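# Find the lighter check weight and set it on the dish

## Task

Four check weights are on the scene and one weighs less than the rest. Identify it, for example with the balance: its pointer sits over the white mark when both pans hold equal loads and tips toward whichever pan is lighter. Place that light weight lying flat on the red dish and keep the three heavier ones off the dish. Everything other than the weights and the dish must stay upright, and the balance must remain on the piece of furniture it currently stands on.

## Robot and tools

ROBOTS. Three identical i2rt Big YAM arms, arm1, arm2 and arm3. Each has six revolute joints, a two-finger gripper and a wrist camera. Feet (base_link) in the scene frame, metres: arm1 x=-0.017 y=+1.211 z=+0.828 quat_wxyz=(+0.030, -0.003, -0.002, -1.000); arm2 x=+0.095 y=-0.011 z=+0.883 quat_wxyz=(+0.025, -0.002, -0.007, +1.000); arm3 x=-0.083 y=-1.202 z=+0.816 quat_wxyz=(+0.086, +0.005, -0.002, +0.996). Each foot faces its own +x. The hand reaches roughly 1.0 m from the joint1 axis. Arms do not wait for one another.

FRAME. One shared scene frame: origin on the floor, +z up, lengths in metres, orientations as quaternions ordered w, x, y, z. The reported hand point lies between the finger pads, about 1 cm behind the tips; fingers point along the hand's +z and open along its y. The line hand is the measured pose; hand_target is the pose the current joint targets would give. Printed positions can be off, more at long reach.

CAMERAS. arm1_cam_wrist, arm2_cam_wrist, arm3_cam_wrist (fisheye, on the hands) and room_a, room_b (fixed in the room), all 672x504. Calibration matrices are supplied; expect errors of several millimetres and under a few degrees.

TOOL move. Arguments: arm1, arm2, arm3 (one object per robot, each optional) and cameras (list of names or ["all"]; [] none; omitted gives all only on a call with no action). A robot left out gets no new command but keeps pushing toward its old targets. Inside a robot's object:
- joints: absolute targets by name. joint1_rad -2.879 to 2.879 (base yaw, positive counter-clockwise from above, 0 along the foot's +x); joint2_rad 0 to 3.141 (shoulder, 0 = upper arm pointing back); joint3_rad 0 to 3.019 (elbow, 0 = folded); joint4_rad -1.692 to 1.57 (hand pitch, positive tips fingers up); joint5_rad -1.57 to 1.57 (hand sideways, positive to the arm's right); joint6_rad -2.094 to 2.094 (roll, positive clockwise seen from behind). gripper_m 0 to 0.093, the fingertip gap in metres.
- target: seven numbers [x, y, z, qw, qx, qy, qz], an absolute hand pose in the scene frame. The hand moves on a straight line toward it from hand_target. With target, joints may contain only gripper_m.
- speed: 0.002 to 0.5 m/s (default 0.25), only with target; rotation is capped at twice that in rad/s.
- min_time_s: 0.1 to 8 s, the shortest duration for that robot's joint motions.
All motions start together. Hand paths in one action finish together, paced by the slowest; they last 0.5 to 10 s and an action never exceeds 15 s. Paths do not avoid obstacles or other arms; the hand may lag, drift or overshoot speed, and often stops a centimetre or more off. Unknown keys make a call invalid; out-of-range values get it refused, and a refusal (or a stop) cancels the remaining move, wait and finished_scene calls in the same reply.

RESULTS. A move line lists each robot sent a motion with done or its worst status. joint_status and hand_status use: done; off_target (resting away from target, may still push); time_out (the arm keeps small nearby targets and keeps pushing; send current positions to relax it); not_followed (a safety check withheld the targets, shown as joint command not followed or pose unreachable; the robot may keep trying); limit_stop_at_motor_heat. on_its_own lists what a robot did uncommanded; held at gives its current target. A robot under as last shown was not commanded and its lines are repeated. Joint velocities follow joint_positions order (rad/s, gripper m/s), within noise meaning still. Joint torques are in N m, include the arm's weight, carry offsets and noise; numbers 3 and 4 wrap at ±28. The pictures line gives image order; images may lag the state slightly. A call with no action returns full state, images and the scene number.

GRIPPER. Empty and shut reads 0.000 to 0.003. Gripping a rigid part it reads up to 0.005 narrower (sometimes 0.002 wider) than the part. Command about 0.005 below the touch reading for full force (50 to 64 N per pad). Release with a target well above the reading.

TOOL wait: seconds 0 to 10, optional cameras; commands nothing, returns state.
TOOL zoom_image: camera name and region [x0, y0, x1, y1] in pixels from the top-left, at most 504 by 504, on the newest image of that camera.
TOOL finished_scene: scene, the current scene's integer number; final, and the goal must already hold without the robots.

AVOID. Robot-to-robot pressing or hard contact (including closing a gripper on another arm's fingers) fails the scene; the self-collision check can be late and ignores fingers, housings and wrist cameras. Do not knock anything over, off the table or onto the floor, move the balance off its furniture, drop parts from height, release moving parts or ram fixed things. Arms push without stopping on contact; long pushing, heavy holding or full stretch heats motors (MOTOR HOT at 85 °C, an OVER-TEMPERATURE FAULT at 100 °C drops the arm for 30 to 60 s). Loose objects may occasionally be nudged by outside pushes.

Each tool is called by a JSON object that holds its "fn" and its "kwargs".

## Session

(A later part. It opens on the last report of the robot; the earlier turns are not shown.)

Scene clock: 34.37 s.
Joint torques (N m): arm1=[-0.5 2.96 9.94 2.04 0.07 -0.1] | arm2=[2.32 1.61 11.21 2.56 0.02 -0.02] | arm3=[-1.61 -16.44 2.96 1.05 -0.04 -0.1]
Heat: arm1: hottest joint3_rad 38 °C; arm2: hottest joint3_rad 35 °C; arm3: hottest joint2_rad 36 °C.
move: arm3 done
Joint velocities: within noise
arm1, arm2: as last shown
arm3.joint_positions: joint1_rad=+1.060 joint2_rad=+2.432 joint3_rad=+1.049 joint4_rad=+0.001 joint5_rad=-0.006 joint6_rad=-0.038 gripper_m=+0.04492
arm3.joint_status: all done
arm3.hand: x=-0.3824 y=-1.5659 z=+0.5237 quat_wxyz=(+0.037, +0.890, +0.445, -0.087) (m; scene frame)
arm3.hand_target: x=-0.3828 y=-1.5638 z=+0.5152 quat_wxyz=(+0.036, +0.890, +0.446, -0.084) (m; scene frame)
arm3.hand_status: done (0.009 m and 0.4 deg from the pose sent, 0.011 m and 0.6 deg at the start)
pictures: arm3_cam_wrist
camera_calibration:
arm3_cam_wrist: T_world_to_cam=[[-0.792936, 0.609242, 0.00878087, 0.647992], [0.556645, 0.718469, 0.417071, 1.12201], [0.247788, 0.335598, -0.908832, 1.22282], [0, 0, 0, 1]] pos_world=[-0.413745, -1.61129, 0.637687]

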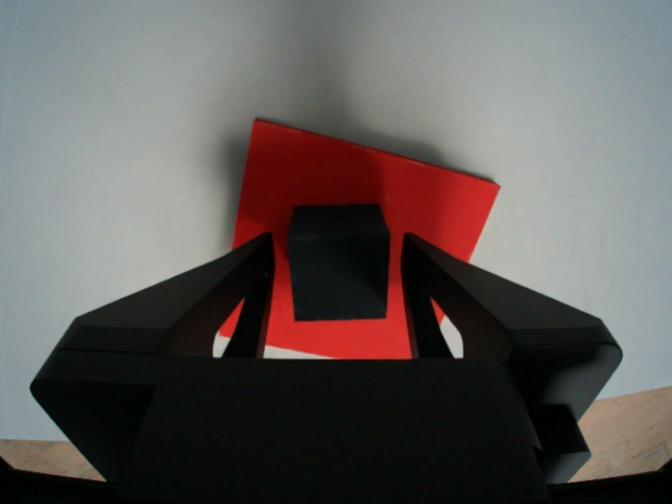

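{"fn": "move", "kwargs": {"arm3": {"target":[-0.383,-1.564,0.60,0.036,0.890,0.446,-0.084],"speed":0.15}, "cameras": ["arm3_cam_wrist","arm2_cam_wrist"]}}

Scene clock: 35.93 s.
Joint torques (N m): arm1=[-0.44 3.02 9.92 2.19 0.08 -0.12] | arm2=[2.14 1.73 11.26 2.55 0.01 -0.01] | arm3=[-1.85 -17.67 2.78 0.59 -0.05 -0.11]
Heat: arm1: hottest joint3_rad 38 °C; arm2: hottest joint3_rad 35 °C; arm3: hottest joint2_rad 36 °C.
move: arm3 done
Joint velocities: within noise
arm1, arm2: as last shown
arm3.joint_positions: joint1_rad=+1.060 joint2_rad=+2.227 joint3_rad=+0.975 joint4_rad=-0.128 joint5_rad=-0.006 joint6_rad=-0.038 gripper_m=+0.04493
arm3.joint_status: not commanded
arm3.hand: x=-0.3833 y=-1.5682 z=+0.5998 quat_wxyz=(+0.038, +0.890, +0.445, -0.088) (m; scene frame)
arm3.hand_target: x=-0.3829 y=-1.5640 z=+0.5999 quat_wxyz=(+0.036, +0.890, +0.446, -0.084) (m; scene frame)
arm3.hand_status: done (0.004 m and 0.5 deg from the pose sent, 0.076 m and 0.4 deg at the start)
pictures: arm2_cam_wrist, arm3_cam_wrist
camera_calibration:
arm2_cam_wrist: T_world_to_cam=[[-0.998798, 0.0477225, -0.0111911, 0.110014], [0.0465944, 0.853464, -0.519065, 0.986472], [-0.0152199, -0.518962, -0.854662, 1.22802], [0, 0, 0, 1]] pos_world=[0.0826082, -0.209873, 1.56282]
arm3_cam_wrist: T_world_to_cam=[[-0.792964, 0.609203, 0.00889986, 0.647888], [0.557219, 0.719237, 0.414975, 1.09514], [0.246403, 0.33402, -0.909789, 1.29042], [0, 0, 0, 1]] pos_world=[-0.414442, -1.61338, 0.713784]

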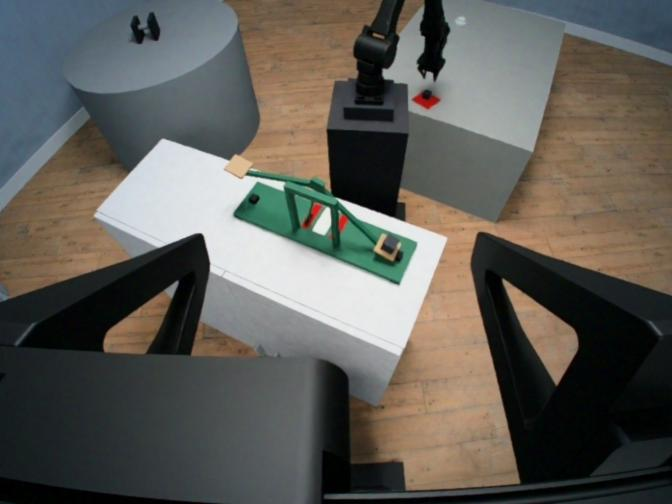

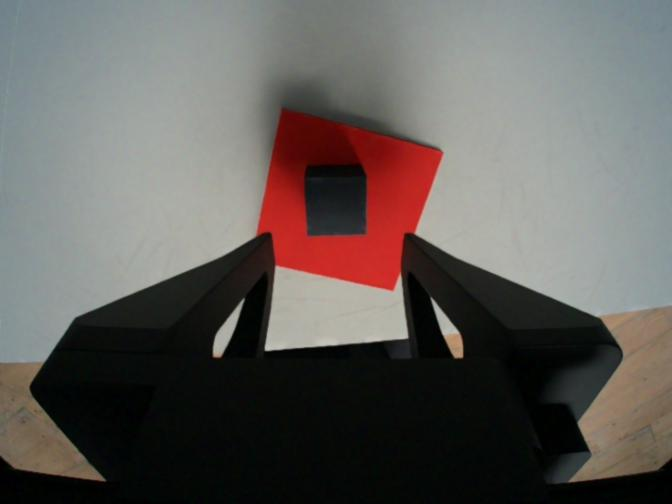

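{"fn": "finished_scene", "kwargs": {"scene": 2}}

The scene is finished: the task was done.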